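# Open top drawer of narrow cabinet, close others

## Task

Pull the top drawer of the slim cabinet with three drawers fully open and leave it open; every other drawer in the room must end fully closed, no cabinet may be shifted noticeably from its spot, and the robot must not topple or finish leaning.

## Robot and tools

ROBOT. A Dexmate Vega: a three-wheeled mobile base, a torso of three links (thigh, shank, chest) that folds in a Z, a head with head_camera, and two arms, each with a gripper and a wrist camera (left_wrist_camera, right_wrist_camera). From above, in its start posture, it measures 0.70 m by 0.63 m (0.91 m with arms folded); its front edge sits 0.35 m ahead of the base origin. It starts in the stand torso preset.

FRAMES. All positions are in metres. Base frame: origin on the floor at the turning point, on the centre line, 0.185 m behind the front axle; x ahead, y to the left, z up. The hand point lies between the fingers, 0.033 m short of the closed tips; fingers run along the hand's z, close along its y, and the back with the camera faces -x. Odometry frame is the base frame as it stood at the start. Printed hand positions can be off, more so at long reach.

TOOL move. One action per call; any argument other than cameras belongs to the action. An action uses base and/or joints (optionally speeds, min_time_s), or target alone (optionally min_time_s). Motions begin together and may end separately. An empty call just reports state and images.
- base: an object with exactly one key, a relative offset from where the base now is. translate_m: metres, forward positive, -2 to 2. strafe_m: metres, left positive, -2 to 2 (heading can drift about 0.02 rad). rotate_rad: radians, counter-clockwise positive, -3.2 to 3.2. Front wheels first swing to the new direction (about 0.5 s, up to 1.1 s).
- joints: absolute angles in rad, keyed by joint name. Ranges: torso_hip_rad 0 to 1.57; torso_knee_rad 0 to 3.141; torso_waist_rad -1.57 to 1.57 (chest forward lean = knee - hip - waist). Left arm: shoulder_pitch -3.041 to 3.041 (positive lowers), shoulder_yaw -0.423 to 1.523, upper_arm_roll and forearm_roll -3.041 to 3.041, elbow -3.041 to 0.214 (0 straight, negative bends up), wrist_pitch -1.366 to 1.366 (positive tips down), wrist_yaw -1.348 to 1.087, gripper 0 to 0.785 (0 closed). Right arm mirrors it: shoulder_pitch negative lowers, shoulder_yaw -1.523 to 0.423, wrist_pitch negative tips down, wrist_yaw -1.087 to 1.348. Head: head_pan_rad -2.792 to 2.792 (positive left), head_tilt_rad -1.483 to 1.483, head_camera_tilt_rad -1.483 to 1.378 (positive looks down). Keep head_tilt_rad at 0 or below and head_camera_tilt_rad within -1.1 to 0.9 while panning, or the head may strike the chest.
- target: an absolute pose for one hand in the base frame: side ("left"/"right"), x, y, z (-3 to 3 m), pitch_deg (-30 to 95; 90 fingers down, 0 level), heading_deg (0 forward, counter-clockwise positive), optional roll_deg (default 0), headings and rolls -360 to 360; optional line_only true refuses anything but a straight hand path. Checked only against the robot itself, with the robot at rest. One call plays at most 9.9 s; after "short (part of ...)" resend it.
- speeds: per-action top speeds: translate_m 0.04 to 0.5 m/s (default 0.3), strafe_m 0.04 to 0.3, rotate_rad 0.1 to 0.6 rad/s. min_time_s (0.1 to 8) stretches arm and head motions.
- cameras: list of head_camera, left_wrist_camera, right_wrist_camera, or "all".

Torso presets (hip, knee, waist): stand 0.469, 1.617, 1.048; stand_high 0.78, 1.57, 0.44; lean_20 0.52, 1.05, 0.18; lean_45 0.52, 1.05, -0.26; low_lean_45 0, 0, -0.79. Arm fold (shoulder_pitch, shoulder_yaw, upper_arm_roll, elbow, forearm_roll, wrist_pitch, wrist_yaw): left 1, 0.5, -0.6, -2.5, 0, -0.9, 0; right -1, -0.5, 0.6, -2.5, 0, 0.9, 0. Fold arms before going to low_lean_45.

OTHER TOOLS. wait {seconds 0 to 10, cameras}: holds current commands and reports state. zoom_image {camera, region [x0, y0, x1, y1]} in pixels, at most 504 by 504, of a camera in the latest images (head 896x560, wrists 672x420). finished_scene {scene}: ends the scene for good; the drawers must stay correct afterwards.

RESULTS. base_status, joint_status, left_hand_status, right_hand_status: done; off_target (resting away, maybe still pushing); contact_stop (an arm pushed near full torque for about 0.6 s; the whole arm or torso group halts and keeps its spot); contact_stop_at_<key>; time_out; not_followed (a collision check withheld targets: "joint command not followed" or "pose unreachable", with a cause line); refused (target failed its check, nothing moved); reached or short for targets; limit_stop_at_motor_heat. on_its_own lists uncommanded actions. base_odometry counts wheel turns only; turned_by_wheels and turned_by_imu are rad since the last result; an IMU turn over 0.03 rad after a straight or sideways drive suggests a bump. base_tilt gives forward/right lean in degrees (about 2 degrees of bias). Joint torques and motor temperatures are per arm joint in joint_positions order. A refused call cancels the later move, wait and finished_scene calls of that reply.

AVOID. The base does not stop at furniture; drive at default speed or less near cabinets and when leaning forward. Never let the arms hit or squeeze each other. Back an arm off after any stop so it does not keep pressing and overheating (80 °C stops it). Contact torque at a joint's load limit (141 N m shoulders, 75.2 upper arm roll and elbow, 23.5 wrist and forearm roll) freezes that arm for 10 s. Nothing prevents tipping over; avoid slamming drawers, shoving cabinets or dropping anything.

Each tool is called in YAML: its name, and indented under it one key for each argument.

## Session

move:

Scene clock: 0.00 s.
Joint torques (N m): no reading
Motor temperatures (°C): left_arm=[31 31 31 26 40 35 41] | right_arm=[30 27 33 31 36 36 33]
base_odometry: x=+0.000 y=+0.000 heading=+0.000
turned_by_wheels: +0.000
turned_by_imu: +0.000
base_tilt: forward=+0.0 right=+0.8
base_status: not commanded
joint_positions: torso_hip_rad=+0.469 torso_knee_rad=+1.617 torso_waist_rad=+1.048 left_shoulder_pitch_rad=+2.217 left_shoulder_yaw_rad=-0.014 left_upper_arm_roll_rad=-0.004 left_elbow_rad=-1.080 left_forearm_roll_rad=+0.010 left_wrist_pitch_rad=-0.495 left_wrist_yaw_rad=-0.006 left_gripper_rad=+0.005 right_shoulder_pitch_rad=-2.194 right_shoulder_yaw_rad=-0.002 right_upper_arm_roll_rad=+0.006 right_elbow_rad=-1.112 right_forearm_roll_rad=+0.018 right_wrist_pitch_rad=+0.493 right_wrist_yaw_rad=-0.008 right_gripper_rad=+0.005 head_pan_rad=+0.000 head_tilt_rad=+0.000 head_camera_tilt_rad=+0.000
joint_status: not commanded
chest: x=-0.0111 y=+0.0000 z=+1.4155 quat_wxyz=(+0.999, +0.000, +0.050, +0.000) (m; base frame)
left_hand: x=+0.1501 y=+0.2220 z=+0.6144 quat_wxyz=(+0.402, -0.001, +0.915, -0.004) pitch_deg=+42.6 heading_deg=-0.5 roll_deg=-0.7 back=up (m; base frame)
right_hand: x=+0.1852 y=-0.2398 z=+0.6293 quat_wxyz=(+0.427, +0.011, +0.904, -0.007) pitch_deg=+39.4 heading_deg=-1.6 roll_deg=-0.3 back=up (m; base frame)
pictures: head_camera, left_wrist_camera, right_wrist_camera

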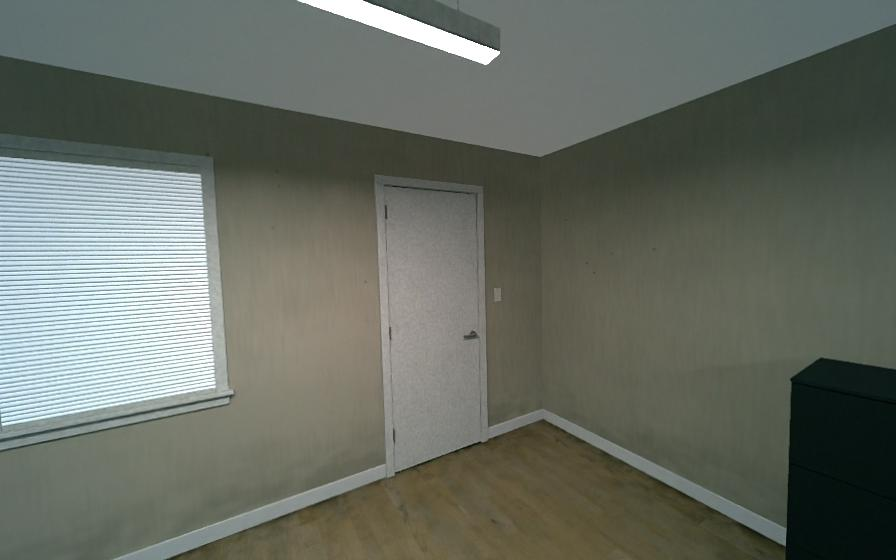

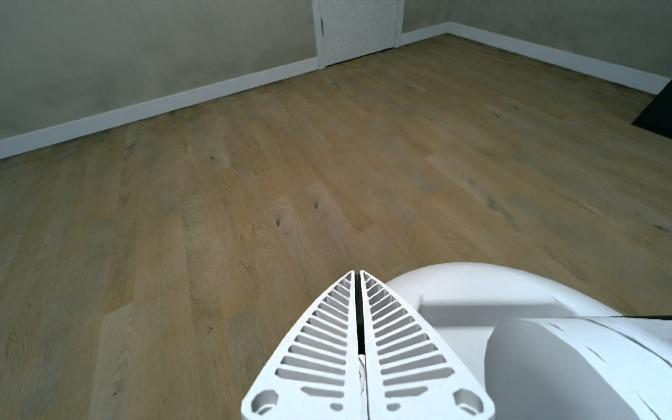

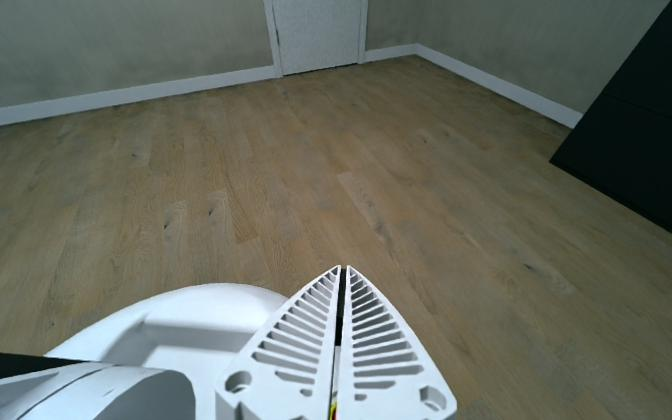

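move:
  joints: {"head_pan_rad": -1.0, "head_camera_tilt_rad": 0.3}
  cameras: ["head_camera"]

move:
  joints: {"head_pan_rad": -2.3, "head_camera_tilt_rad": 0.3}
  cameras: ["head_camera"]

move:
  joints: {"head_pan_rad": 1.2, "head_camera_tilt_rad": 0.3}
  cameras: ["head_camera"]

move:
  joints: {"head_pan_rad": 2.4, "head_camera_tilt_rad": 0.3}
  cameras: ["head_camera"]

Scene clock: 1.60 s.
Joint torques (N m): left_arm=[6.03 -0.95 -1.69 -1.95 0.22 -2.23 0.06] | right_arm=[-5.02 -0.85 0.84 -2.16 0.14 2.17 -0.08]
move: done
base_odometry: x=+0.000 y=+0.000 heading=+0.000
turned_by_wheels: +0.000
turned_by_imu: +0.000
base_tilt: forward=+0.0 right=+0.7
base_status: not commanded
joint_positions: torso_hip_rad=+0.469 torso_knee_rad=+1.617 torso_waist_rad=+1.048 left_shoulder_pitch_rad=+2.217 left_shoulder_yaw_rad=-0.014 left_upper_arm_roll_rad=-0.004 left_elbow_rad=-1.080 left_forearm_roll_rad=+0.010 left_wrist_pitch_rad=-0.495 left_wrist_yaw_rad=-0.006 left_gripper_rad=+0.005 right_shoulder_pitch_rad=-2.194 right_shoulder_yaw_rad=-0.002 right_upper_arm_roll_rad=+0.006 right_elbow_rad=-1.112 right_forearm_roll_rad=+0.018 right_wrist_pitch_rad=+0.493 right_wrist_yaw_rad=-0.008 right_gripper_rad=+0.005 head_pan_rad=-1.000 head_tilt_rad=+0.000 head_camera_tilt_rad=+0.300
joint_status: all done
chest: x=-0.0111 y=+0.0000 z=+1.4155 quat_wxyz=(+0.999, +0.000, +0.050, +0.000) (m; base frame)
left_hand: x=+0.1501 y=+0.2220 z=+0.6144 quat_wxyz=(+0.402, -0.001, +0.915, -0.004) pitch_deg=+42.6 heading_deg=-0.5 roll_deg=-0.7 back=up (m; base frame)
right_hand: x=+0.1852 y=-0.2398 z=+0.6293 quat_wxyz=(+0.427, +0.011, +0.904, -0.007) pitch_deg=+39.4 heading_deg=-1.6 roll_deg=-0.3 back=up (m; base frame)
pictures: head_camera

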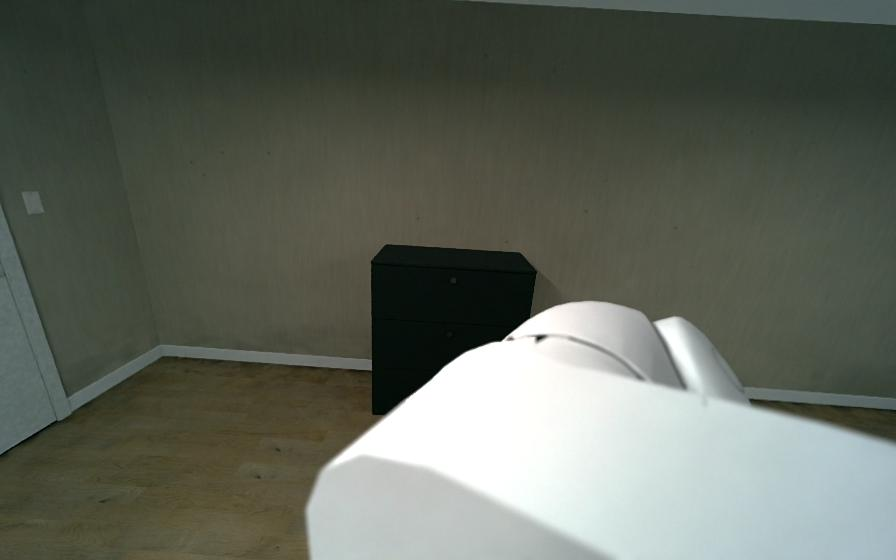

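Scene clock: 3.13 s.
Joint torques (N m): left_arm=[6.9 0.17 -0.64 -1.43 0.14 -1.86 -0.29] | right_arm=[-4.43 -1.44 0.63 -1.56 0.01 1.91 0.07]
move: done
base_odometry: x=+0.000 y=+0.000 heading=+0.000
turned_by_wheels: +0.000
turned_by_imu: +0.000
base_tilt: forward=+0.0 right=+0.8
base_status: not commanded
joint_positions: torso_hip_rad=+0.469 torso_knee_rad=+1.617 torso_waist_rad=+1.048 left_shoulder_pitch_rad=+2.217 left_shoulder_yaw_rad=-0.014 left_upper_arm_roll_rad=-0.004 left_elbow_rad=-1.080 left_forearm_roll_rad=+0.010 left_wrist_pitch_rad=-0.495 left_wrist_yaw_rad=-0.006 left_gripper_rad=+0.005 right_shoulder_pitch_rad=-2.194 right_shoulder_yaw_rad=-0.002 right_upper_arm_roll_rad=+0.006 right_elbow_rad=-1.112 right_forearm_roll_rad=+0.018 right_wrist_pitch_rad=+0.493 right_wrist_yaw_rad=-0.008 right_gripper_rad=+0.005 head_pan_rad=-2.300 head_tilt_rad=+0.000 head_camera_tilt_rad=+0.300
joint_status: all done
chest: x=-0.0111 y=+0.0000 z=+1.4155 quat_wxyz=(+0.999, +0.000, +0.050, +0.000) (m; base frame)
left_hand: x=+0.1501 y=+0.2220 z=+0.6144 quat_wxyz=(+0.402, -0.001, +0.915, -0.004) pitch_deg=+42.6 heading_deg=-0.5 roll_deg=-0.7 back=up (m; base frame)
right_hand: x=+0.1852 y=-0.2398 z=+0.6293 quat_wxyz=(+0.427, +0.011, +0.904, -0.007) pitch_deg=+39.4 heading_deg=-1.6 roll_deg=-0.3 back=up (m; base frame)
pictures: head_camera

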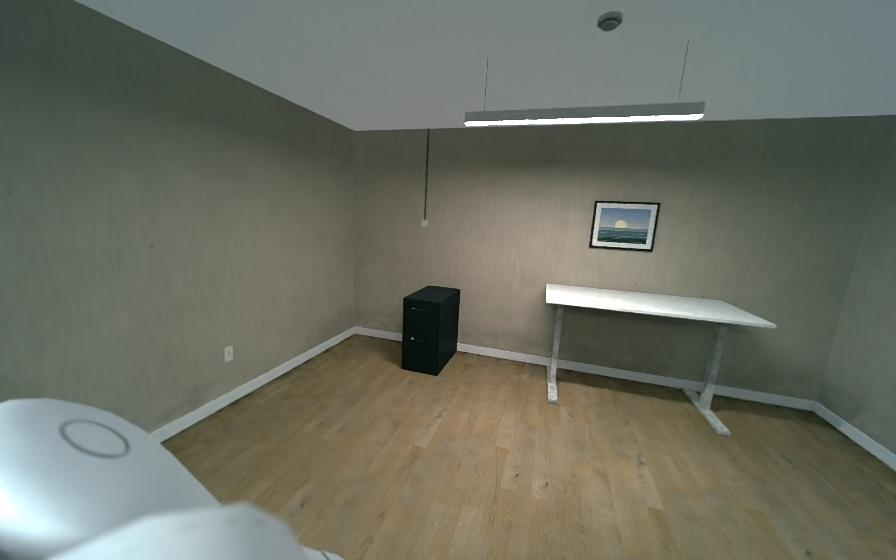

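Scene clock: 6.13 s.
Joint torques (N m): left_arm=[6.35 -0.9 -1.2 -3.72 -0.08 -1.41 -0.05] | right_arm=[-4.47 -0.77 0.87 -1.51 0.05 1.77 -0.13]
move: done
base_odometry: x=+0.000 y=+0.000 heading=+0.000
turned_by_wheels: +0.000
turned_by_imu: +0.000
base_tilt: forward=+0.1 right=+0.7
base_status: not commanded
joint_positions: torso_hip_rad=+0.469 torso_knee_rad=+1.617 torso_waist_rad=+1.048 left_shoulder_pitch_rad=+2.217 left_shoulder_yaw_rad=-0.014 left_upper_arm_roll_rad=-0.004 left_elbow_rad=-1.080 left_forearm_roll_rad=+0.010 left_wrist_pitch_rad=-0.495 left_wrist_yaw_rad=-0.006 left_gripper_rad=+0.005 right_shoulder_pitch_rad=-2.194 right_shoulder_yaw_rad=-0.002 right_upper_arm_roll_rad=+0.006 right_elbow_rad=-1.112 right_forearm_roll_rad=+0.018 right_wrist_pitch_rad=+0.493 right_wrist_yaw_rad=-0.008 right_gripper_rad=+0.005 head_pan_rad=+1.200 head_tilt_rad=+0.000 head_camera_tilt_rad=+0.300
joint_status: all done
chest: x=-0.0111 y=+0.0000 z=+1.4155 quat_wxyz=(+0.999, +0.000, +0.050, +0.000) (m; base frame)
left_hand: x=+0.1501 y=+0.2220 z=+0.6144 quat_wxyz=(+0.402, -0.001, +0.915, -0.004) pitch_deg=+42.6 heading_deg=-0.5 roll_deg=-0.7 back=up (m; base frame)
right_hand: x=+0.1852 y=-0.2398 z=+0.6293 quat_wxyz=(+0.427, +0.011, +0.904, -0.007) pitch_deg=+39.4 heading_deg=-1.6 roll_deg=-0.3 back=up (m; base frame)
pictures: head_camera

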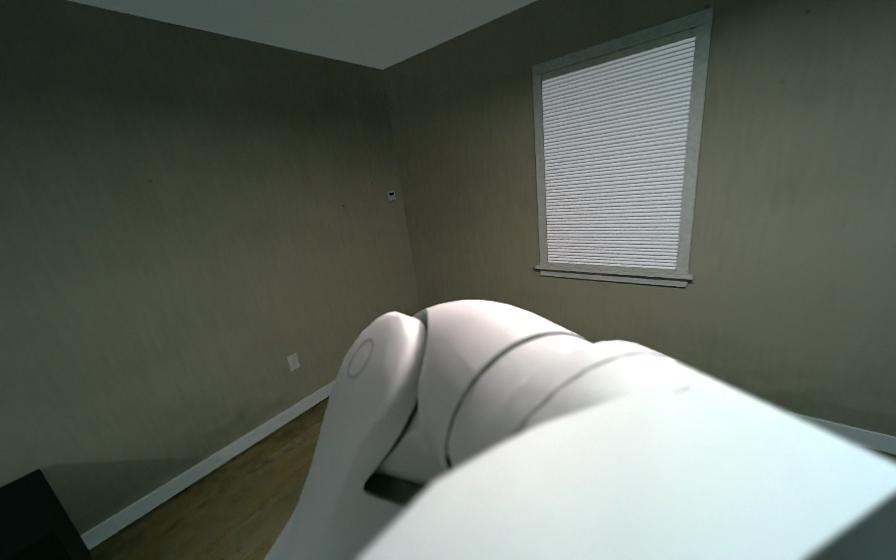

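Scene clock: 7.60 s.
Joint torques (N m): left_arm=[6.18 -1.23 -0.89 -1.58 0.03 -1.32 0.1] | right_arm=[-5.79 -1.94 0.82 -1.95 0.22 2.02 -0.21]
move: done
base_odometry: x=+0.000 y=+0.000 heading=+0.000
turned_by_wheels: +0.000
turned_by_imu: +0.000
base_tilt: forward=+0.0 right=+0.8
base_status: not commanded
joint_positions: torso_hip_rad=+0.469 torso_knee_rad=+1.617 torso_waist_rad=+1.048 left_shoulder_pitch_rad=+2.217 left_shoulder_yaw_rad=-0.014 left_upper_arm_roll_rad=-0.004 left_elbow_rad=-1.080 left_forearm_roll_rad=+0.010 left_wrist_pitch_rad=-0.495 left_wrist_yaw_rad=-0.006 left_gripper_rad=+0.005 right_shoulder_pitch_rad=-2.194 right_shoulder_yaw_rad=-0.002 right_upper_arm_roll_rad=+0.006 right_elbow_rad=-1.112 right_forearm_roll_rad=+0.018 right_wrist_pitch_rad=+0.493 right_wrist_yaw_rad=-0.008 right_gripper_rad=+0.005 head_pan_rad=+2.400 head_tilt_rad=+0.000 head_camera_tilt_rad=+0.300
joint_status: all done
chest: x=-0.0111 y=+0.0000 z=+1.4155 quat_wxyz=(+0.999, +0.000, +0.050, +0.000) (m; base frame)
left_hand: x=+0.1501 y=+0.2220 z=+0.6144 quat_wxyz=(+0.402, -0.001, +0.915, -0.004) pitch_deg=+42.6 heading_deg=-0.5 roll_deg=-0.7 back=up (m; base frame)
right_hand: x=+0.1852 y=-0.2398 z=+0.6293 quat_wxyz=(+0.427, +0.011, +0.904, -0.007) pitch_deg=+39.4 heading_deg=-1.6 roll_deg=-0.3 back=up (m; base frame)
pictures: head_camera

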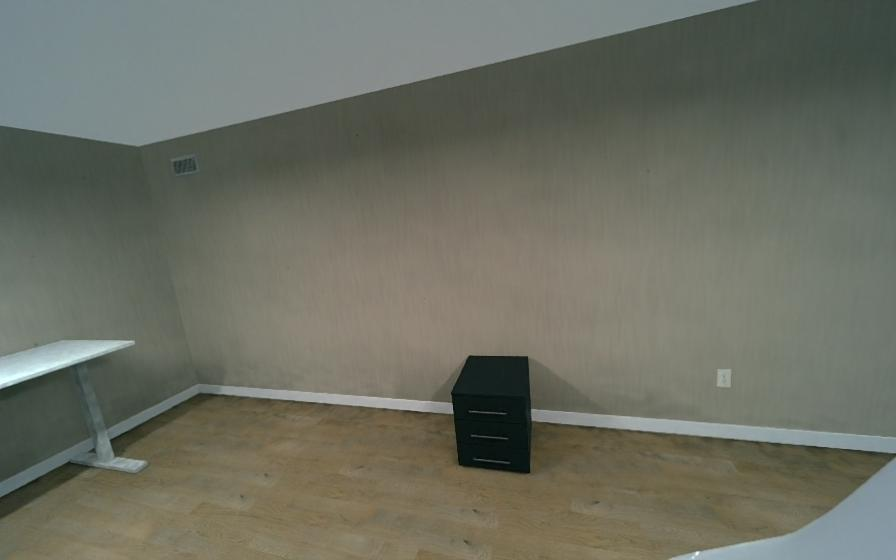

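zoom_image:
  camera: "head_camera"
  region: [420, 340, 570, 490]

move:
  base: {"rotate_rad": 2.25}
  joints: {"head_pan_rad": 0, "head_camera_tilt_rad": 0.4}
  cameras: ["head_camera"]

zoom_image:
  camera: "head_camera"
  region: [348, 260, 548, 460]

Scaled by 3.360 from the camera's 896x560 image, which has a finer 960x600 frame.

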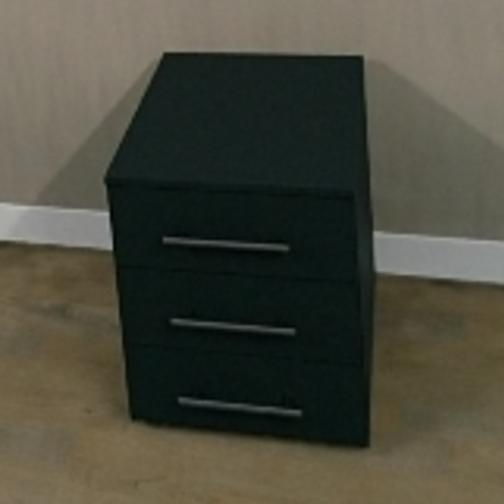

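Scene clock: 13.53 s.
Joint torques (N m): left_arm=[6.06 -0.44 -0.82 -2.03 0.18 -1.28 -0.03] | right_arm=[-4.8 -0.23 0.29 -1.73 0.11 2.12 0.01]
move: done
base_odometry: x=+0.003 y=-0.001 heading=+2.257
turned_by_wheels: +2.257
turned_by_imu: +2.245
base_tilt: forward=+0.0 right=+0.7
base_status: done
joint_positions: torso_hip_rad=+0.469 torso_knee_rad=+1.617 torso_waist_rad=+1.048 left_shoulder_pitch_rad=+2.217 left_shoulder_yaw_rad=-0.014 left_upper_arm_roll_rad=-0.004 left_elbow_rad=-1.080 left_forearm_roll_rad=+0.010 left_wrist_pitch_rad=-0.495 left_wrist_yaw_rad=-0.006 left_gripper_rad=+0.005 right_shoulder_pitch_rad=-2.194 right_shoulder_yaw_rad=-0.002 right_upper_arm_roll_rad=+0.006 right_elbow_rad=-1.112 right_forearm_roll_rad=+0.018 right_wrist_pitch_rad=+0.493 right_wrist_yaw_rad=-0.008 right_gripper_rad=+0.005 head_pan_rad=+0.000 head_tilt_rad=+0.000 head_camera_tilt_rad=+0.400
joint_status: all done
chest: x=-0.0111 y=+0.0000 z=+1.4155 quat_wxyz=(+0.999, +0.000, +0.050, +0.000) (m; base frame)
left_hand: x=+0.1501 y=+0.2220 z=+0.6144 quat_wxyz=(+0.402, -0.001, +0.915, -0.004) pitch_deg=+42.6 heading_deg=-0.5 roll_deg=-0.7 back=up (m; base frame)
right_hand: x=+0.1852 y=-0.2398 z=+0.6293 quat_wxyz=(+0.427, +0.011, +0.904, -0.007) pitch_deg=+39.4 heading_deg=-1.6 roll_deg=-0.3 back=up (m; base frame)
pictures: head_camera

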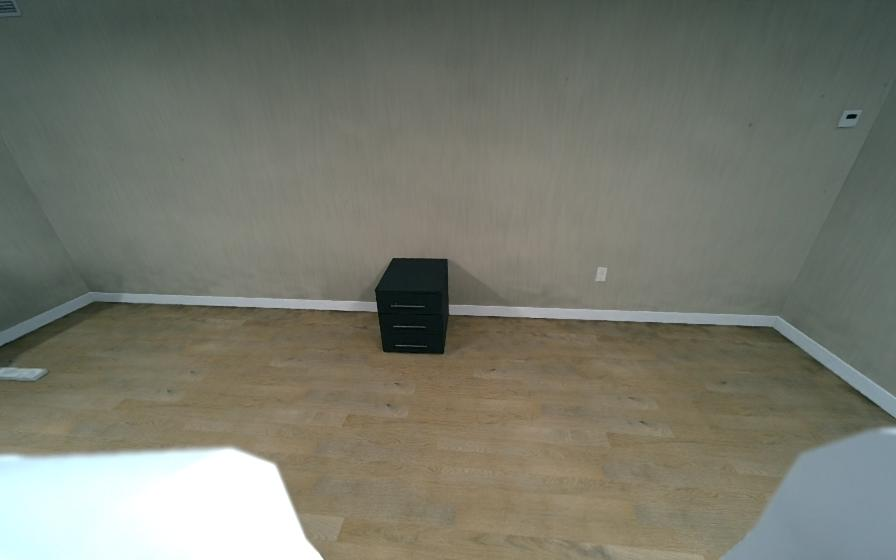

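Scaled by 2.520 from the camera's 896x560 image, which has a finer 960x600 frame.

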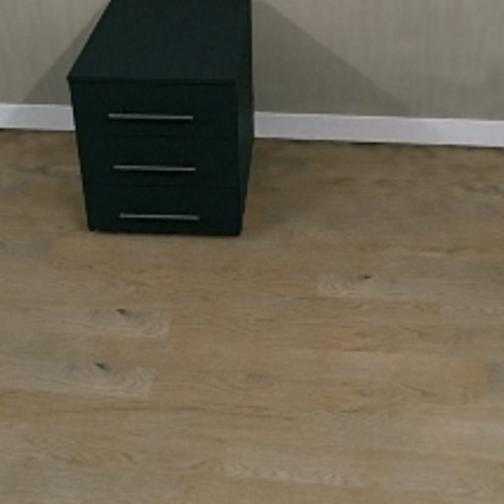

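move:
  joints: {"torso_hip_rad": 0.52, "torso_knee_rad": 1.05, "torso_waist_rad": 0.18, "head_camera_tilt_rad": 0.2}
  cameras: ["head_camera"]

move:
  target: {"side": "left", "x": 0.72, "y": 0.22, "z": 0.43, "pitch_deg": 15, "heading_deg": 0, "roll_deg": 90}
  cameras: ["all"]

Scene clock: 19.17 s.
Joint torques (N m): left_arm=[10.43 -0.55 -0.33 -0.46 0.22 -1.27 0.01] | right_arm=[-10.8 -0.94 0.43 -1.12 0.05 2.2 0.13]
move: done
base_odometry: x=+0.003 y=-0.001 heading=+2.257
turned_by_wheels: +0.000
turned_by_imu: +0.000
base_tilt: forward=+0.0 right=+0.8
base_status: not commanded
joint_positions: torso_hip_rad=+0.520 torso_knee_rad=+1.050 torso_waist_rad=+0.180 left_shoulder_pitch_rad=+2.217 left_shoulder_yaw_rad=-0.014 left_upper_arm_roll_rad=-0.004 left_elbow_rad=-1.080 left_forearm_roll_rad=+0.010 left_wrist_pitch_rad=-0.495 left_wrist_yaw_rad=-0.006 left_gripper_rad=+0.005 right_shoulder_pitch_rad=-2.194 right_shoulder_yaw_rad=-0.002 right_upper_arm_roll_rad=+0.006 right_elbow_rad=-1.112 right_forearm_roll_rad=+0.018 right_wrist_pitch_rad=+0.493 right_wrist_yaw_rad=-0.008 right_gripper_rad=+0.005 head_pan_rad=+0.000 head_tilt_rad=+0.000 head_camera_tilt_rad=+0.200
joint_status: all done
chest: x=-0.1368 y=+0.0000 z=+1.2996 quat_wxyz=(+0.985, +0.000, +0.174, +0.000) (m; base frame)
left_hand: x=-0.1787 y=+0.2220 z=+0.4834 quat_wxyz=(+0.285, -0.002, +0.959, -0.004) pitch_deg=+56.9 heading_deg=-0.7 roll_deg=-0.9 back=up (m; base frame)
right_hand: x=-0.1411 y=-0.2398 z=+0.4893 quat_wxyz=(+0.311, +0.010, +0.950, -0.008) pitch_deg=+53.7 heading_deg=-2.1 roll_deg=-0.9 back=up (m; base frame)
pictures: head_camera

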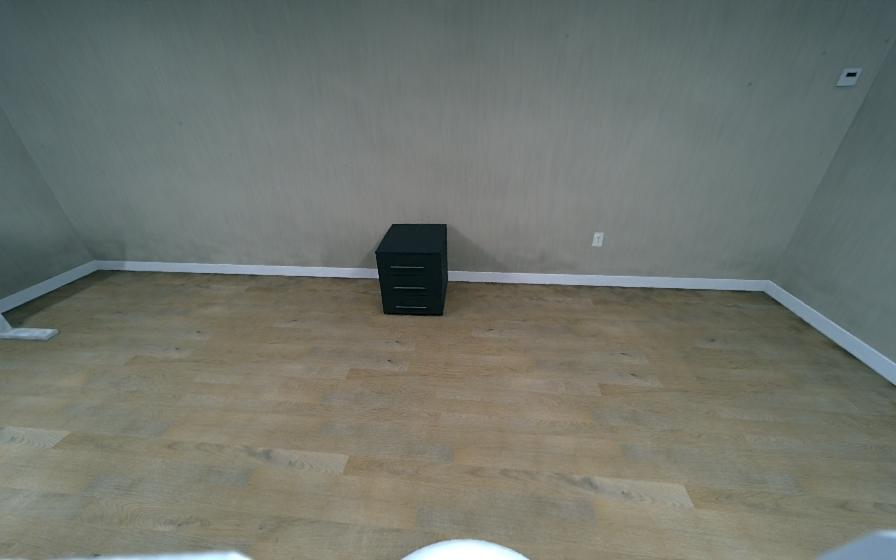

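Scene clock: 19.47 s.
Joint torques (N m): left_arm=[13.67 -1.73 -1.06 -0.59 0.02 -1.39 0.11] | right_arm=[-9.57 -1.83 0.3 -0.86 0.16 1.81 0.09]
move: refused
base_odometry: x=+0.003 y=-0.001 heading=+2.257
turned_by_wheels: +0.000
turned_by_imu: +0.000
base_tilt: forward=+0.0 right=+0.8
base_status: not commanded
joint_positions: torso_hip_rad=+0.520 torso_knee_rad=+1.050 torso_waist_rad=+0.180 left_shoulder_pitch_rad=+2.217 left_shoulder_yaw_rad=-0.014 left_upper_arm_roll_rad=-0.004 left_elbow_rad=-1.080 left_forearm_roll_rad=+0.010 left_wrist_pitch_rad=-0.495 left_wrist_yaw_rad=-0.006 left_gripper_rad=+0.005 right_shoulder_pitch_rad=-2.194 right_shoulder_yaw_rad=-0.002 right_upper_arm_roll_rad=+0.006 right_elbow_rad=-1.112 right_forearm_roll_rad=+0.018 right_wrist_pitch_rad=+0.493 right_wrist_yaw_rad=-0.008 right_gripper_rad=+0.005 head_pan_rad=+0.000 head_tilt_rad=+0.000 head_camera_tilt_rad=+0.200
joint_status: not commanded
chest: x=-0.1368 y=+0.0000 z=+1.2996 quat_wxyz=(+0.985, +0.000, +0.174, +0.000) (m; base frame)
left_hand: x=-0.1787 y=+0.2220 z=+0.4834 quat_wxyz=(+0.285, -0.002, +0.959, -0.004) pitch_deg=+56.9 heading_deg=-0.7 roll_deg=-0.9 back=up (m; base frame)
left_hand_status: refused: no posture of the arm gets there (left_forearm_roll_rad at its limit): the closest leaves the hand 28.9 cm and 21 deg from the pose. Nothing moved.
right_hand: x=-0.1411 y=-0.2398 z=+0.4893 quat_wxyz=(+0.311, +0.010, +0.950, -0.008) pitch_deg=+53.7 heading_deg=-2.1 roll_deg=-0.9 back=up (m; base frame)
pictures: head_camera, left_wrist_camera, right_wrist_camera

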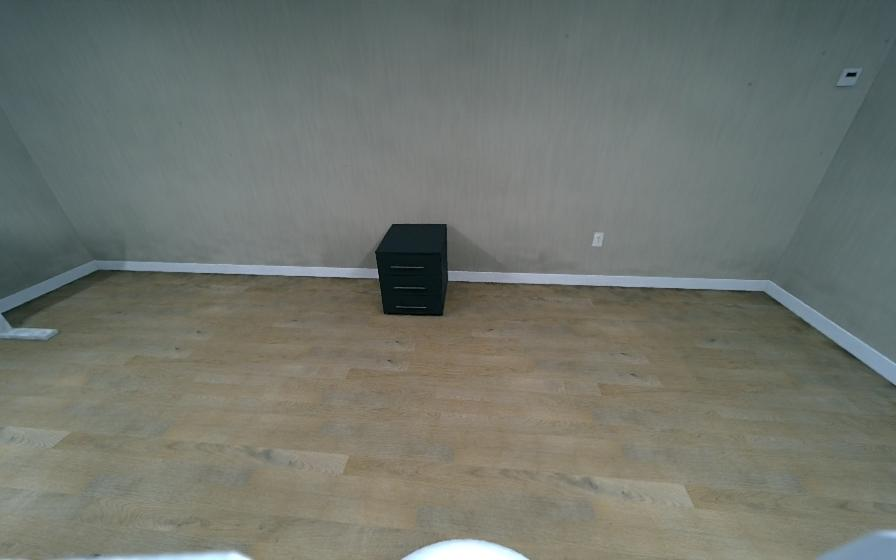

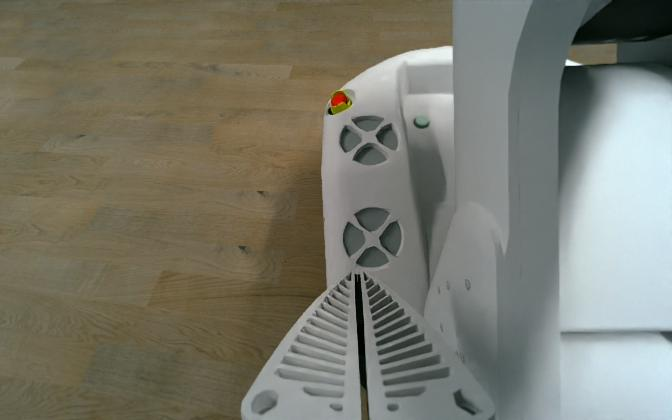

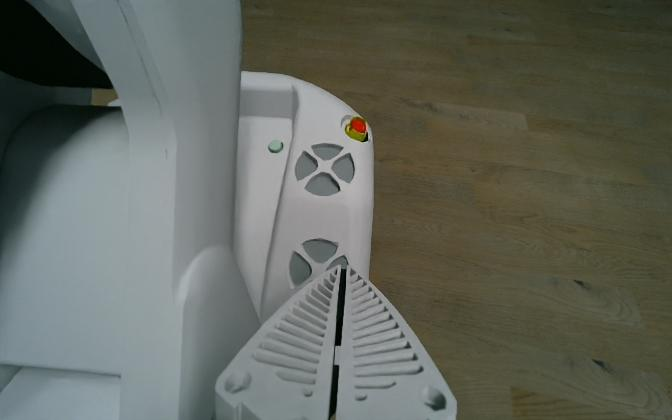

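move:
  joints: {"left_shoulder_pitch_rad": 1.3, "left_elbow_rad": -1.8, "left_wrist_pitch_rad": 0, "right_shoulder_pitch_rad": -1.3, "right_elbow_rad": -1.8, "right_wrist_pitch_rad": 0}

move:
  joints: {"torso_hip_rad": 0.1, "torso_knee_rad": 0.6, "torso_waist_rad": 0.0, "head_camera_tilt_rad": 0.0}
  cameras: ["head_camera"]

Scene clock: 24.70 s.
Joint torques (N m): left_arm=[-19.52 -0.86 -0.98 -7.87 0.1 -2.26 0.06] | right_arm=[25.9 -0.94 0.32 -8.64 0.14 2.24 0.02]
move: done
base_odometry: x=+0.003 y=-0.001 heading=+2.257
turned_by_wheels: +0.000
turned_by_imu: +0.000
base_tilt: forward=+0.1 right=+0.8
base_status: not commanded
joint_positions: torso_hip_rad=+0.520 torso_knee_rad=+1.050 torso_waist_rad=+0.180 left_shoulder_pitch_rad=+1.304 left_shoulder_yaw_rad=-0.014 left_upper_arm_roll_rad=-0.004 left_elbow_rad=-1.797 left_forearm_roll_rad=+0.010 left_wrist_pitch_rad=-0.002 left_wrist_yaw_rad=-0.006 left_gripper_rad=+0.005 right_shoulder_pitch_rad=-1.304 right_shoulder_yaw_rad=-0.002 right_upper_arm_roll_rad=+0.006 right_elbow_rad=-1.797 right_forearm_roll_rad=+0.018 right_wrist_pitch_rad=+0.002 right_wrist_yaw_rad=-0.008 right_gripper_rad=+0.005 head_pan_rad=+0.000 head_tilt_rad=+0.000 head_camera_tilt_rad=+0.200
joint_status: all done
chest: x=-0.1368 y=+0.0000 z=+1.2996 quat_wxyz=(+0.985, +0.000, +0.174, +0.000) (m; base frame)
left_hand: x=+0.5487 y=+0.2279 z=+1.0315 quat_wxyz=(+0.756, -0.002, +0.654, -0.001) pitch_deg=-8.3 heading_deg=+0.1 roll_deg=-0.2 back=up (m; base frame)
right_hand: x=+0.5488 y=-0.2363 z=+1.0320 quat_wxyz=(+0.756, +0.010, +0.654, +0.001) pitch_deg=-8.3 heading_deg=-0.8 roll_deg=+1.0 back=up (m; base frame)
pictures: none

Scene clock: 27.67 s.
Joint torques (N m): left_arm=[-17.58 0.22 -0.85 -8.28 0.15 -2.55 -0.12] | right_arm=[21.84 -0.72 0.57 -7.83 0.1 2.42 0.02]
move: done
base_odometry: x=+0.003 y=-0.001 heading=+2.257
turned_by_wheels: +0.000
turned_by_imu: +0.000
base_tilt: forward=+0.0 right=+0.8
base_status: not commanded
joint_positions: torso_hip_rad=+0.100 torso_knee_rad=+0.600 torso_waist_rad=+0.000 left_shoulder_pitch_rad=+1.300 left_shoulder_yaw_rad=-0.014 left_upper_arm_roll_rad=-0.004 left_elbow_rad=-1.800 left_forearm_roll_rad=+0.010 left_wrist_pitch_rad=+0.000 left_wrist_yaw_rad=-0.006 left_gripper_rad=+0.005 right_shoulder_pitch_rad=-1.300 right_shoulder_yaw_rad=-0.002 right_upper_arm_roll_rad=+0.006 right_elbow_rad=-1.800 right_forearm_roll_rad=+0.018 right_wrist_pitch_rad=+0.000 right_wrist_yaw_rad=-0.008 right_gripper_rad=+0.005 head_pan_rad=+0.000 head_tilt_rad=+0.000 head_camera_tilt_rad=+0.000
joint_status: all done
chest: x=+0.0020 y=+0.0000 z=+1.1241 quat_wxyz=(+0.969, +0.000, +0.247, +0.000) (m; base frame)
left_hand: x=+0.6413 y=+0.2279 z=+0.7603 quat_wxyz=(+0.707, -0.002, +0.707, -0.001) pitch_deg=+0.0 heading_deg=+0.1 roll_deg=-0.2 back=up (m; base frame)
right_hand: x=+0.6412 y=-0.2363 z=+0.7601 quat_wxyz=(+0.707, +0.010, +0.707, +0.001) pitch_deg=+0.1 heading_deg=-0.8 roll_deg=+0.9 back=up (m; base frame)
pictures: head_camera

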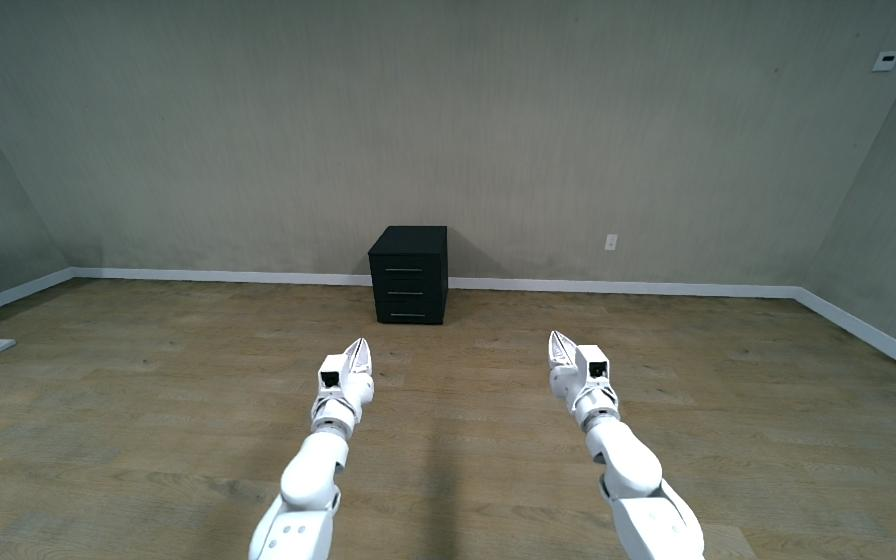

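zoom_image:
  camera: "head_camera"
  region: [320, 220, 480, 380]

move:
  target: {"side": "left", "x": 0.72, "y": 0.24, "z": 0.43, "pitch_deg": 15, "heading_deg": 0, "roll_deg": 90}
  cameras: ["left_wrist_camera", "head_camera"]

Scaled by 3.150 from the camera's 896x560 image, which has a finer 960x600 frame.

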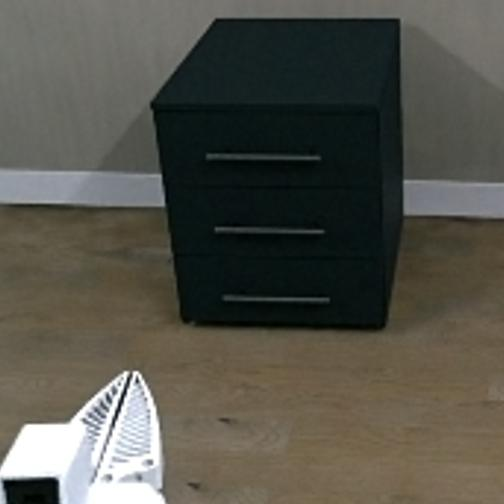

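Scene clock: 28.47 s.
Joint torques (N m): left_arm=[-17.36 -0.63 -1.19 -8.43 0 -2.25 -0.23] | right_arm=[21.86 -1.43 0.73 -8.35 0.18 1.91 0.05]
move: refused
base_odometry: x=+0.003 y=-0.001 heading=+2.257
turned_by_wheels: +0.000
turned_by_imu: +0.000
base_tilt: forward=+0.0 right=+0.8
base_status: not commanded
joint_positions: torso_hip_rad=+0.100 torso_knee_rad=+0.600 torso_waist_rad=+0.000 left_shoulder_pitch_rad=+1.300 left_shoulder_yaw_rad=-0.014 left_upper_arm_roll_rad=-0.004 left_elbow_rad=-1.800 left_forearm_roll_rad=+0.010 left_wrist_pitch_rad=+0.000 left_wrist_yaw_rad=-0.006 left_gripper_rad=+0.005 right_shoulder_pitch_rad=-1.300 right_shoulder_yaw_rad=-0.002 right_upper_arm_roll_rad=+0.006 right_elbow_rad=-1.800 right_forearm_roll_rad=+0.018 right_wrist_pitch_rad=+0.000 right_wrist_yaw_rad=-0.008 right_gripper_rad=+0.005 head_pan_rad=+0.000 head_tilt_rad=+0.000 head_camera_tilt_rad=+0.000
joint_status: not commanded
chest: x=+0.0020 y=+0.0000 z=+1.1241 quat_wxyz=(+0.969, +0.000, +0.247, +0.000) (m; base frame)
left_hand: x=+0.6413 y=+0.2279 z=+0.7603 quat_wxyz=(+0.707, -0.002, +0.707, -0.001) pitch_deg=+0.0 heading_deg=+0.1 roll_deg=-0.2 back=up (m; base frame)
left_hand_status: refused: no posture of the arm gets there (out of reach): the closest leaves the hand 7.4 cm and 1 deg from the pose. Nothing moved.
right_hand: x=+0.6412 y=-0.2363 z=+0.7601 quat_wxyz=(+0.707, +0.010, +0.707, +0.001) pitch_deg=+0.1 heading_deg=-0.8 roll_deg=+0.9 back=up (m; base frame)
pictures: head_camera, left_wrist_camera

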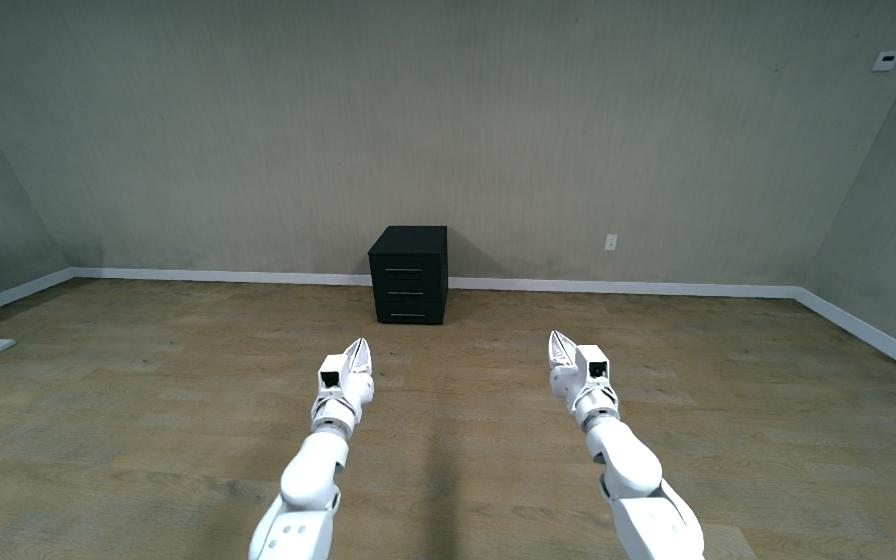

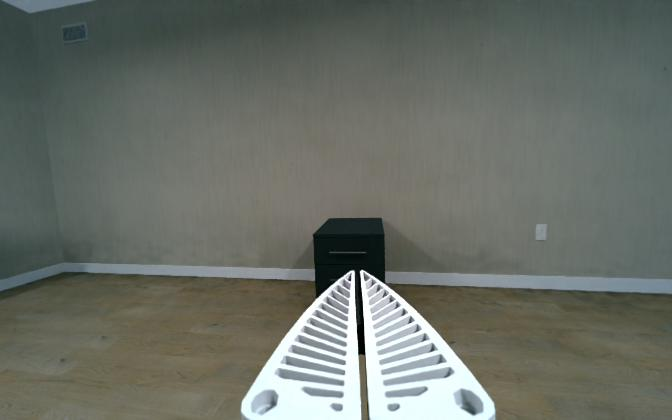

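move:
  joints: {"torso_hip_rad": 0.0, "torso_knee_rad": 0.45, "torso_waist_rad": -0.2, "left_gripper_rad": 0.4}
  base: {"translate_m": 0.8}

move:
  target: {"side": "left", "x": 0.65, "y": 0.27, "z": 0.43, "pitch_deg": 15, "heading_deg": 0, "roll_deg": 90}
  cameras: ["left_wrist_camera", "head_camera"]

Scene clock: 33.37 s.
Joint torques (N m): left_arm=[-12.97 0.1 -0.23 -7.73 0.07 -1.6 -0.05] | right_arm=[19.31 -2.22 0.69 -7.97 0.11 2.04 0.12]
move: done
base_odometry: x=-0.505 y=+0.617 heading=+2.258
turned_by_wheels: +0.001
turned_by_imu: +0.000
base_tilt: forward=+0.1 right=+0.8
base_status: done
joint_positions: torso_hip_rad=+0.001 torso_knee_rad=+0.450 torso_waist_rad=-0.200 left_shoulder_pitch_rad=+1.300 left_shoulder_yaw_rad=-0.014 left_upper_arm_roll_rad=-0.004 left_elbow_rad=-1.800 left_forearm_roll_rad=+0.010 left_wrist_pitch_rad=+0.000 left_wrist_yaw_rad=-0.006 left_gripper_rad=+0.400 right_shoulder_pitch_rad=-1.300 right_shoulder_yaw_rad=-0.002 right_upper_arm_roll_rad=+0.006 right_elbow_rad=-1.800 right_forearm_roll_rad=+0.018 right_wrist_pitch_rad=+0.000 right_wrist_yaw_rad=-0.008 right_gripper_rad=+0.005 head_pan_rad=+0.000 head_tilt_rad=+0.000 head_camera_tilt_rad=+0.000
joint_status: all done
chest: x=+0.0589 y=+0.0000 z=+1.0404 quat_wxyz=(+0.948, +0.000, +0.319, +0.000) (m; base frame)
left_hand: x=+0.6369 y=+0.2279 z=+0.5855 quat_wxyz=(+0.652, -0.002, +0.758, +0.000) pitch_deg=+8.6 heading_deg=+0.1 roll_deg=-0.2 back=up (m; base frame)
right_hand: x=+0.6368 y=-0.2363 z=+0.5854 quat_wxyz=(+0.652, +0.010, +0.758, +0.000) pitch_deg=+8.6 heading_deg=-0.8 roll_deg=+0.7 back=up (m; base frame)
pictures: none

Scene clock: 38.57 s.
Joint torques (N m): left_arm=[-16.94 2.89 -1.12 -4.9 -1.04 -0.46 -1.29] | right_arm=[16.65 -0.27 0.59 -8.92 0.04 3.08 -0.11]
move: done
base_odometry: x=-0.505 y=+0.617 heading=+2.258
turned_by_wheels: +0.000
turned_by_imu: +0.000
base_tilt: forward=+0.1 right=+0.7
base_status: not commanded
joint_positions: torso_hip_rad=+0.001 torso_knee_rad=+0.450 torso_waist_rad=-0.200 left_shoulder_pitch_rad=+0.982 left_shoulder_yaw_rad=-0.239 left_upper_arm_roll_rad=-0.504 left_elbow_rad=-1.187 left_forearm_roll_rad=-1.130 left_wrist_pitch_rad=+0.352 left_wrist_yaw_rad=-0.325 left_gripper_rad=+0.400 right_shoulder_pitch_rad=-1.300 right_shoulder_yaw_rad=-0.002 right_upper_arm_roll_rad=+0.006 right_elbow_rad=-1.800 right_forearm_roll_rad=+0.018 right_wrist_pitch_rad=+0.000 right_wrist_yaw_rad=-0.008 right_gripper_rad=+0.005 head_pan_rad=+0.000 head_tilt_rad=+0.000 head_camera_tilt_rad=+0.000
joint_status: not commanded
chest: x=+0.0589 y=+0.0000 z=+1.0404 quat_wxyz=(+0.948, +0.000, +0.319, +0.000) (m; base frame)
left_hand: x=+0.6497 y=+0.2697 z=+0.4300 quat_wxyz=(+0.431, -0.560, +0.563, -0.429) pitch_deg=+15.1 heading_deg=+0.0 roll_deg=-89.7 (m; base frame)
left_hand_status: reached (straight line, planned for 3.9 s): 0 mm and 0.3 deg off.
right_hand: x=+0.6368 y=-0.2363 z=+0.5854 quat_wxyz=(+0.652, +0.010, +0.758, +0.000) pitch_deg=+8.6 heading_deg=-0.8 roll_deg=+0.7 back=up (m; base frame)
pictures: head_camera, left_wrist_camera

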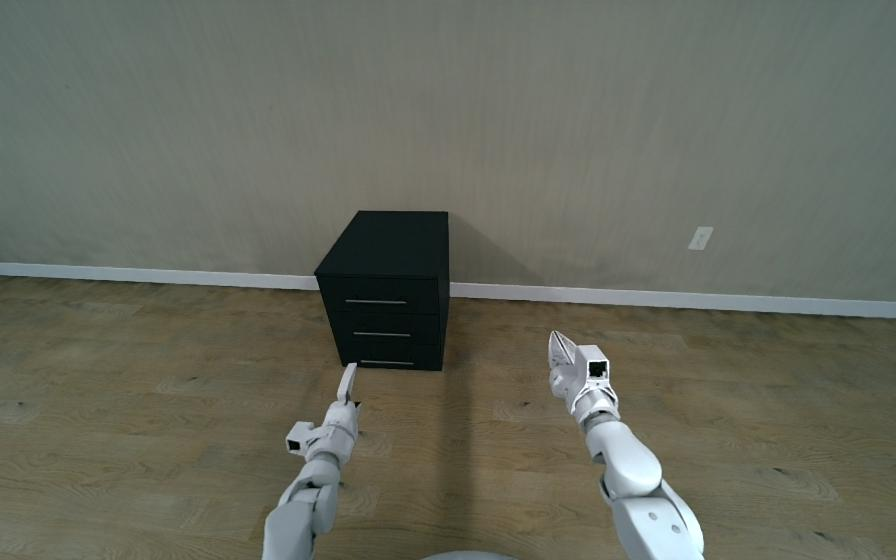

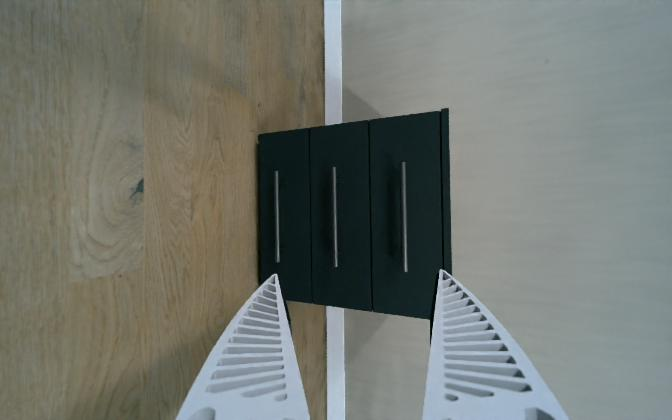

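move:
  target: {"side": "left", "x": 0.65, "y": 0.23, "z": 0.45, "pitch_deg": 5, "heading_deg": 0, "roll_deg": 90}

move:
  base: {"translate_m": 0.13}
  cameras: ["left_wrist_camera", "head_camera"]

Scene clock: 42.80 s.
Joint torques (N m): left_arm=[-17.59 -2.22 4.52 -4.97 -0.1 -0.81 -1.16] | right_arm=[17.78 -2.03 0.1 -8.95 0.09 2.93 0.04]
move: done
base_odometry: x=-0.505 y=+0.617 heading=+2.258
turned_by_wheels: +0.000
turned_by_imu: +0.000
base_tilt: forward=+0.1 right=+0.8
base_status: not commanded
joint_positions: torso_hip_rad=+0.001 torso_knee_rad=+0.450 torso_waist_rad=-0.200 left_shoulder_pitch_rad=+0.938 left_shoulder_yaw_rad=-0.250 left_upper_arm_roll_rad=-0.470 left_elbow_rad=-0.981 left_forearm_roll_rad=-1.091 left_wrist_pitch_rad=+0.229 left_wrist_yaw_rad=-0.633 left_gripper_rad=+0.400 right_shoulder_pitch_rad=-1.300 right_shoulder_yaw_rad=-0.002 right_upper_arm_roll_rad=+0.006 right_elbow_rad=-1.800 right_forearm_roll_rad=+0.018 right_wrist_pitch_rad=+0.000 right_wrist_yaw_rad=-0.008 right_gripper_rad=+0.005 head_pan_rad=+0.000 head_tilt_rad=+0.000 head_camera_tilt_rad=+0.000
joint_status: not commanded
chest: x=+0.0589 y=+0.0000 z=+1.0404 quat_wxyz=(+0.948, +0.000, +0.319, +0.000) (m; base frame)
left_hand: x=+0.6499 y=+0.2307 z=+0.4495 quat_wxyz=(+0.477, -0.522, +0.522, -0.477) pitch_deg=+5.2 heading_deg=+0.0 roll_deg=+90.0 (m; base frame)
left_hand_status: reached (straight line, planned for 1.3 s): 1 mm and 0.2 deg off.
right_hand: x=+0.6368 y=-0.2363 z=+0.5854 quat_wxyz=(+0.652, +0.010, +0.758, +0.000) pitch_deg=+8.6 heading_deg=-0.8 roll_deg=+0.7 back=up (m; base frame)
pictures: none

Scene clock: 44.63 s.
Joint torques (N m): left_arm=[-17.37 -3.84 4.3 -5.1 -0.06 -0.13 -1.49] | right_arm=[16.76 -1.6 0.17 -8.9 0.08 2.35 -0.05]
move: done
base_odometry: x=-0.587 y=+0.718 heading=+2.258
turned_by_wheels: +0.001
turned_by_imu: +0.001
base_tilt: forward=+0.1 right=+0.7
base_status: done
joint_positions: torso_hip_rad=+0.001 torso_knee_rad=+0.450 torso_waist_rad=-0.200 left_shoulder_pitch_rad=+0.937 left_shoulder_yaw_rad=-0.250 left_upper_arm_roll_rad=-0.470 left_elbow_rad=-0.978 left_forearm_roll_rad=-1.091 left_wrist_pitch_rad=+0.228 left_wrist_yaw_rad=-0.636 left_gripper_rad=+0.400 right_shoulder_pitch_rad=-1.300 right_shoulder_yaw_rad=-0.002 right_upper_arm_roll_rad=+0.006 right_elbow_rad=-1.800 right_forearm_roll_rad=+0.018 right_wrist_pitch_rad=+0.000 right_wrist_yaw_rad=-0.008 right_gripper_rad=+0.005 head_pan_rad=+0.000 head_tilt_rad=+0.000 head_camera_tilt_rad=+0.000
joint_status: not commanded
chest: x=+0.0589 y=+0.0000 z=+1.0404 quat_wxyz=(+0.948, +0.000, +0.319, +0.000) (m; base frame)
left_hand: x=+0.6498 y=+0.2302 z=+0.4498 quat_wxyz=(+0.478, -0.522, +0.521, -0.477) pitch_deg=+5.0 heading_deg=+0.0 roll_deg=-90.0 (m; base frame)
right_hand: x=+0.6368 y=-0.2363 z=+0.5854 quat_wxyz=(+0.652, +0.010, +0.758, +0.000) pitch_deg=+8.6 heading_deg=-0.8 roll_deg=+0.7 back=up (m; base frame)
pictures: head_camera, left_wrist_camera

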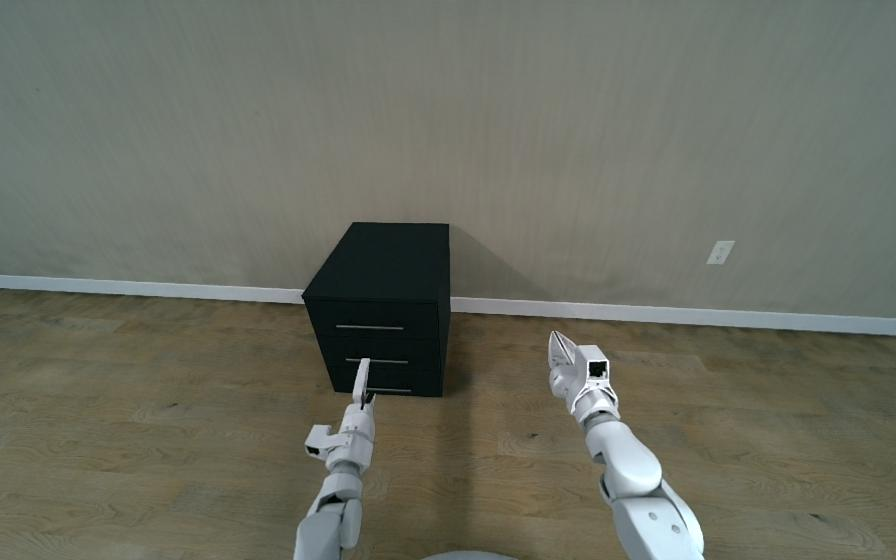

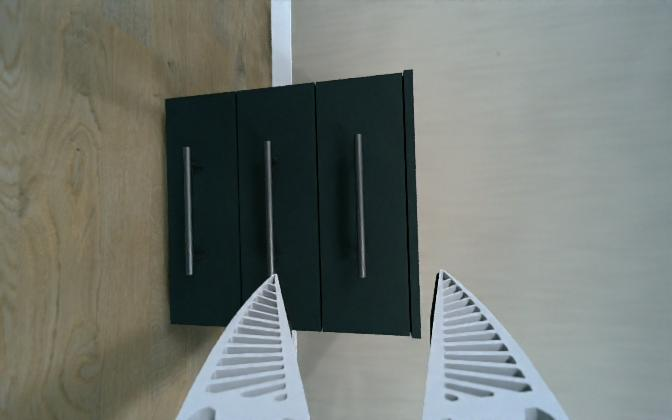

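move:
  base: {"rotate_rad": -0.04}

move:
  base: {"translate_m": 0.11}
  speeds: {"translate_m": 0.15}
  cameras: ["left_wrist_camera", "head_camera"]

Scene clock: 46.57 s.
Joint torques (N m): left_arm=[-17.15 -4.33 4.21 -3.43 -0.32 -0.24 -1.32] | right_arm=[17.32 -0.84 -0.14 -6.8 0.07 2.18 0.04]
move: done
base_odometry: x=-0.587 y=+0.718 heading=+2.219
turned_by_wheels: -0.040
turned_by_imu: -0.037
base_tilt: forward=+0.1 right=+0.8
base_status: done
joint_positions: torso_hip_rad=+0.001 torso_knee_rad=+0.450 torso_waist_rad=-0.200 left_shoulder_pitch_rad=+0.937 left_shoulder_yaw_rad=-0.250 left_upper_arm_roll_rad=-0.470 left_elbow_rad=-0.978 left_forearm_roll_rad=-1.091 left_wrist_pitch_rad=+0.228 left_wrist_yaw_rad=-0.636 left_gripper_rad=+0.400 right_shoulder_pitch_rad=-1.300 right_shoulder_yaw_rad=-0.002 right_upper_arm_roll_rad=+0.006 right_elbow_rad=-1.800 right_forearm_roll_rad=+0.018 right_wrist_pitch_rad=+0.000 right_wrist_yaw_rad=-0.008 right_gripper_rad=+0.005 head_pan_rad=+0.000 head_tilt_rad=+0.000 head_camera_tilt_rad=+0.000
joint_status: not commanded
chest: x=+0.0589 y=+0.0000 z=+1.0404 quat_wxyz=(+0.948, +0.000, +0.319, +0.000) (m; base frame)
left_hand: x=+0.6498 y=+0.2301 z=+0.4498 quat_wxyz=(+0.478, -0.522, +0.521, -0.478) pitch_deg=+5.0 heading_deg=+0.0 roll_deg=-90.0 (m; base frame)
right_hand: x=+0.6368 y=-0.2363 z=+0.5854 quat_wxyz=(+0.652, +0.010, +0.758, +0.000) pitch_deg=+8.6 heading_deg=-0.8 roll_deg=+0.7 back=up (m; base frame)
pictures: none

Scene clock: 48.60 s.
Joint torques (N m): left_arm=[-16.44 -3 4.16 -4.87 -0.06 -0.4 -1.55] | right_arm=[17.71 -0.32 0.57 -7.6 0.22 2.54 0.09]
move: done
base_odometry: x=-0.654 y=+0.805 heading=+2.218
turned_by_wheels: -0.001
turned_by_imu: +0.000
base_tilt: forward=+0.0 right=+0.7
base_status: done
joint_positions: torso_hip_rad=+0.001 torso_knee_rad=+0.450 torso_waist_rad=-0.200 left_shoulder_pitch_rad=+0.937 left_shoulder_yaw_rad=-0.250 left_upper_arm_roll_rad=-0.470 left_elbow_rad=-0.978 left_forearm_roll_rad=-1.091 left_wrist_pitch_rad=+0.228 left_wrist_yaw_rad=-0.636 left_gripper_rad=+0.400 right_shoulder_pitch_rad=-1.300 right_shoulder_yaw_rad=-0.002 right_upper_arm_roll_rad=+0.006 right_elbow_rad=-1.800 right_forearm_roll_rad=+0.018 right_wrist_pitch_rad=+0.000 right_wrist_yaw_rad=-0.008 right_gripper_rad=+0.005 head_pan_rad=+0.000 head_tilt_rad=+0.000 head_camera_tilt_rad=+0.000
joint_status: not commanded
chest: x=+0.0589 y=+0.0000 z=+1.0404 quat_wxyz=(+0.948, +0.000, +0.319, +0.000) (m; base frame)
left_hand: x=+0.6498 y=+0.2301 z=+0.4498 quat_wxyz=(+0.478, -0.522, +0.521, -0.478) pitch_deg=+5.0 heading_deg=+0.0 roll_deg=-90.0 (m; base frame)
right_hand: x=+0.6368 y=-0.2363 z=+0.5854 quat_wxyz=(+0.652, +0.010, +0.758, +0.000) pitch_deg=+8.6 heading_deg=-0.8 roll_deg=+0.7 back=up (m; base frame)
pictures: head_camera, left_wrist_camera

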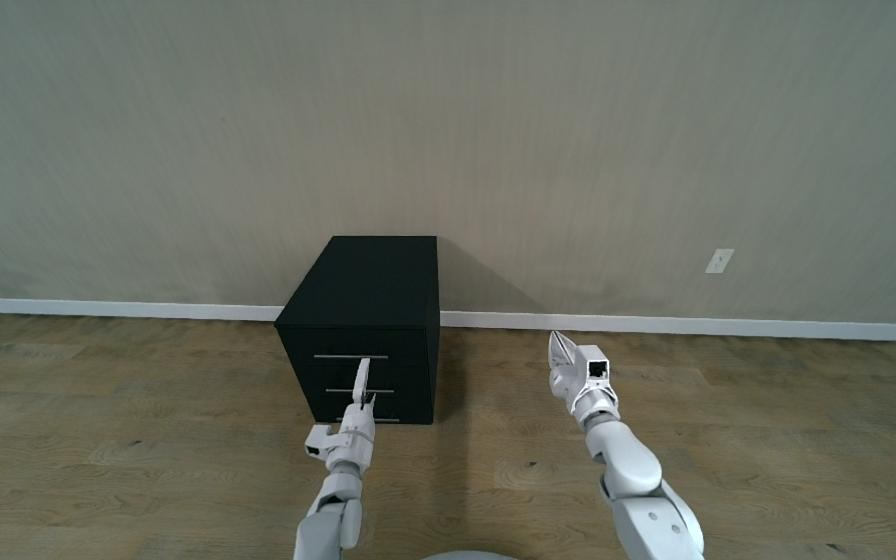

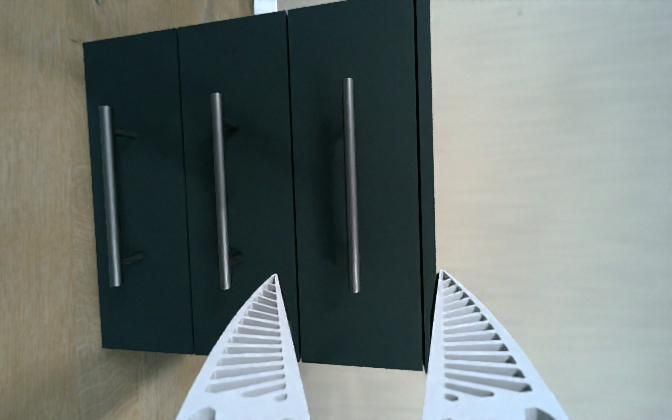

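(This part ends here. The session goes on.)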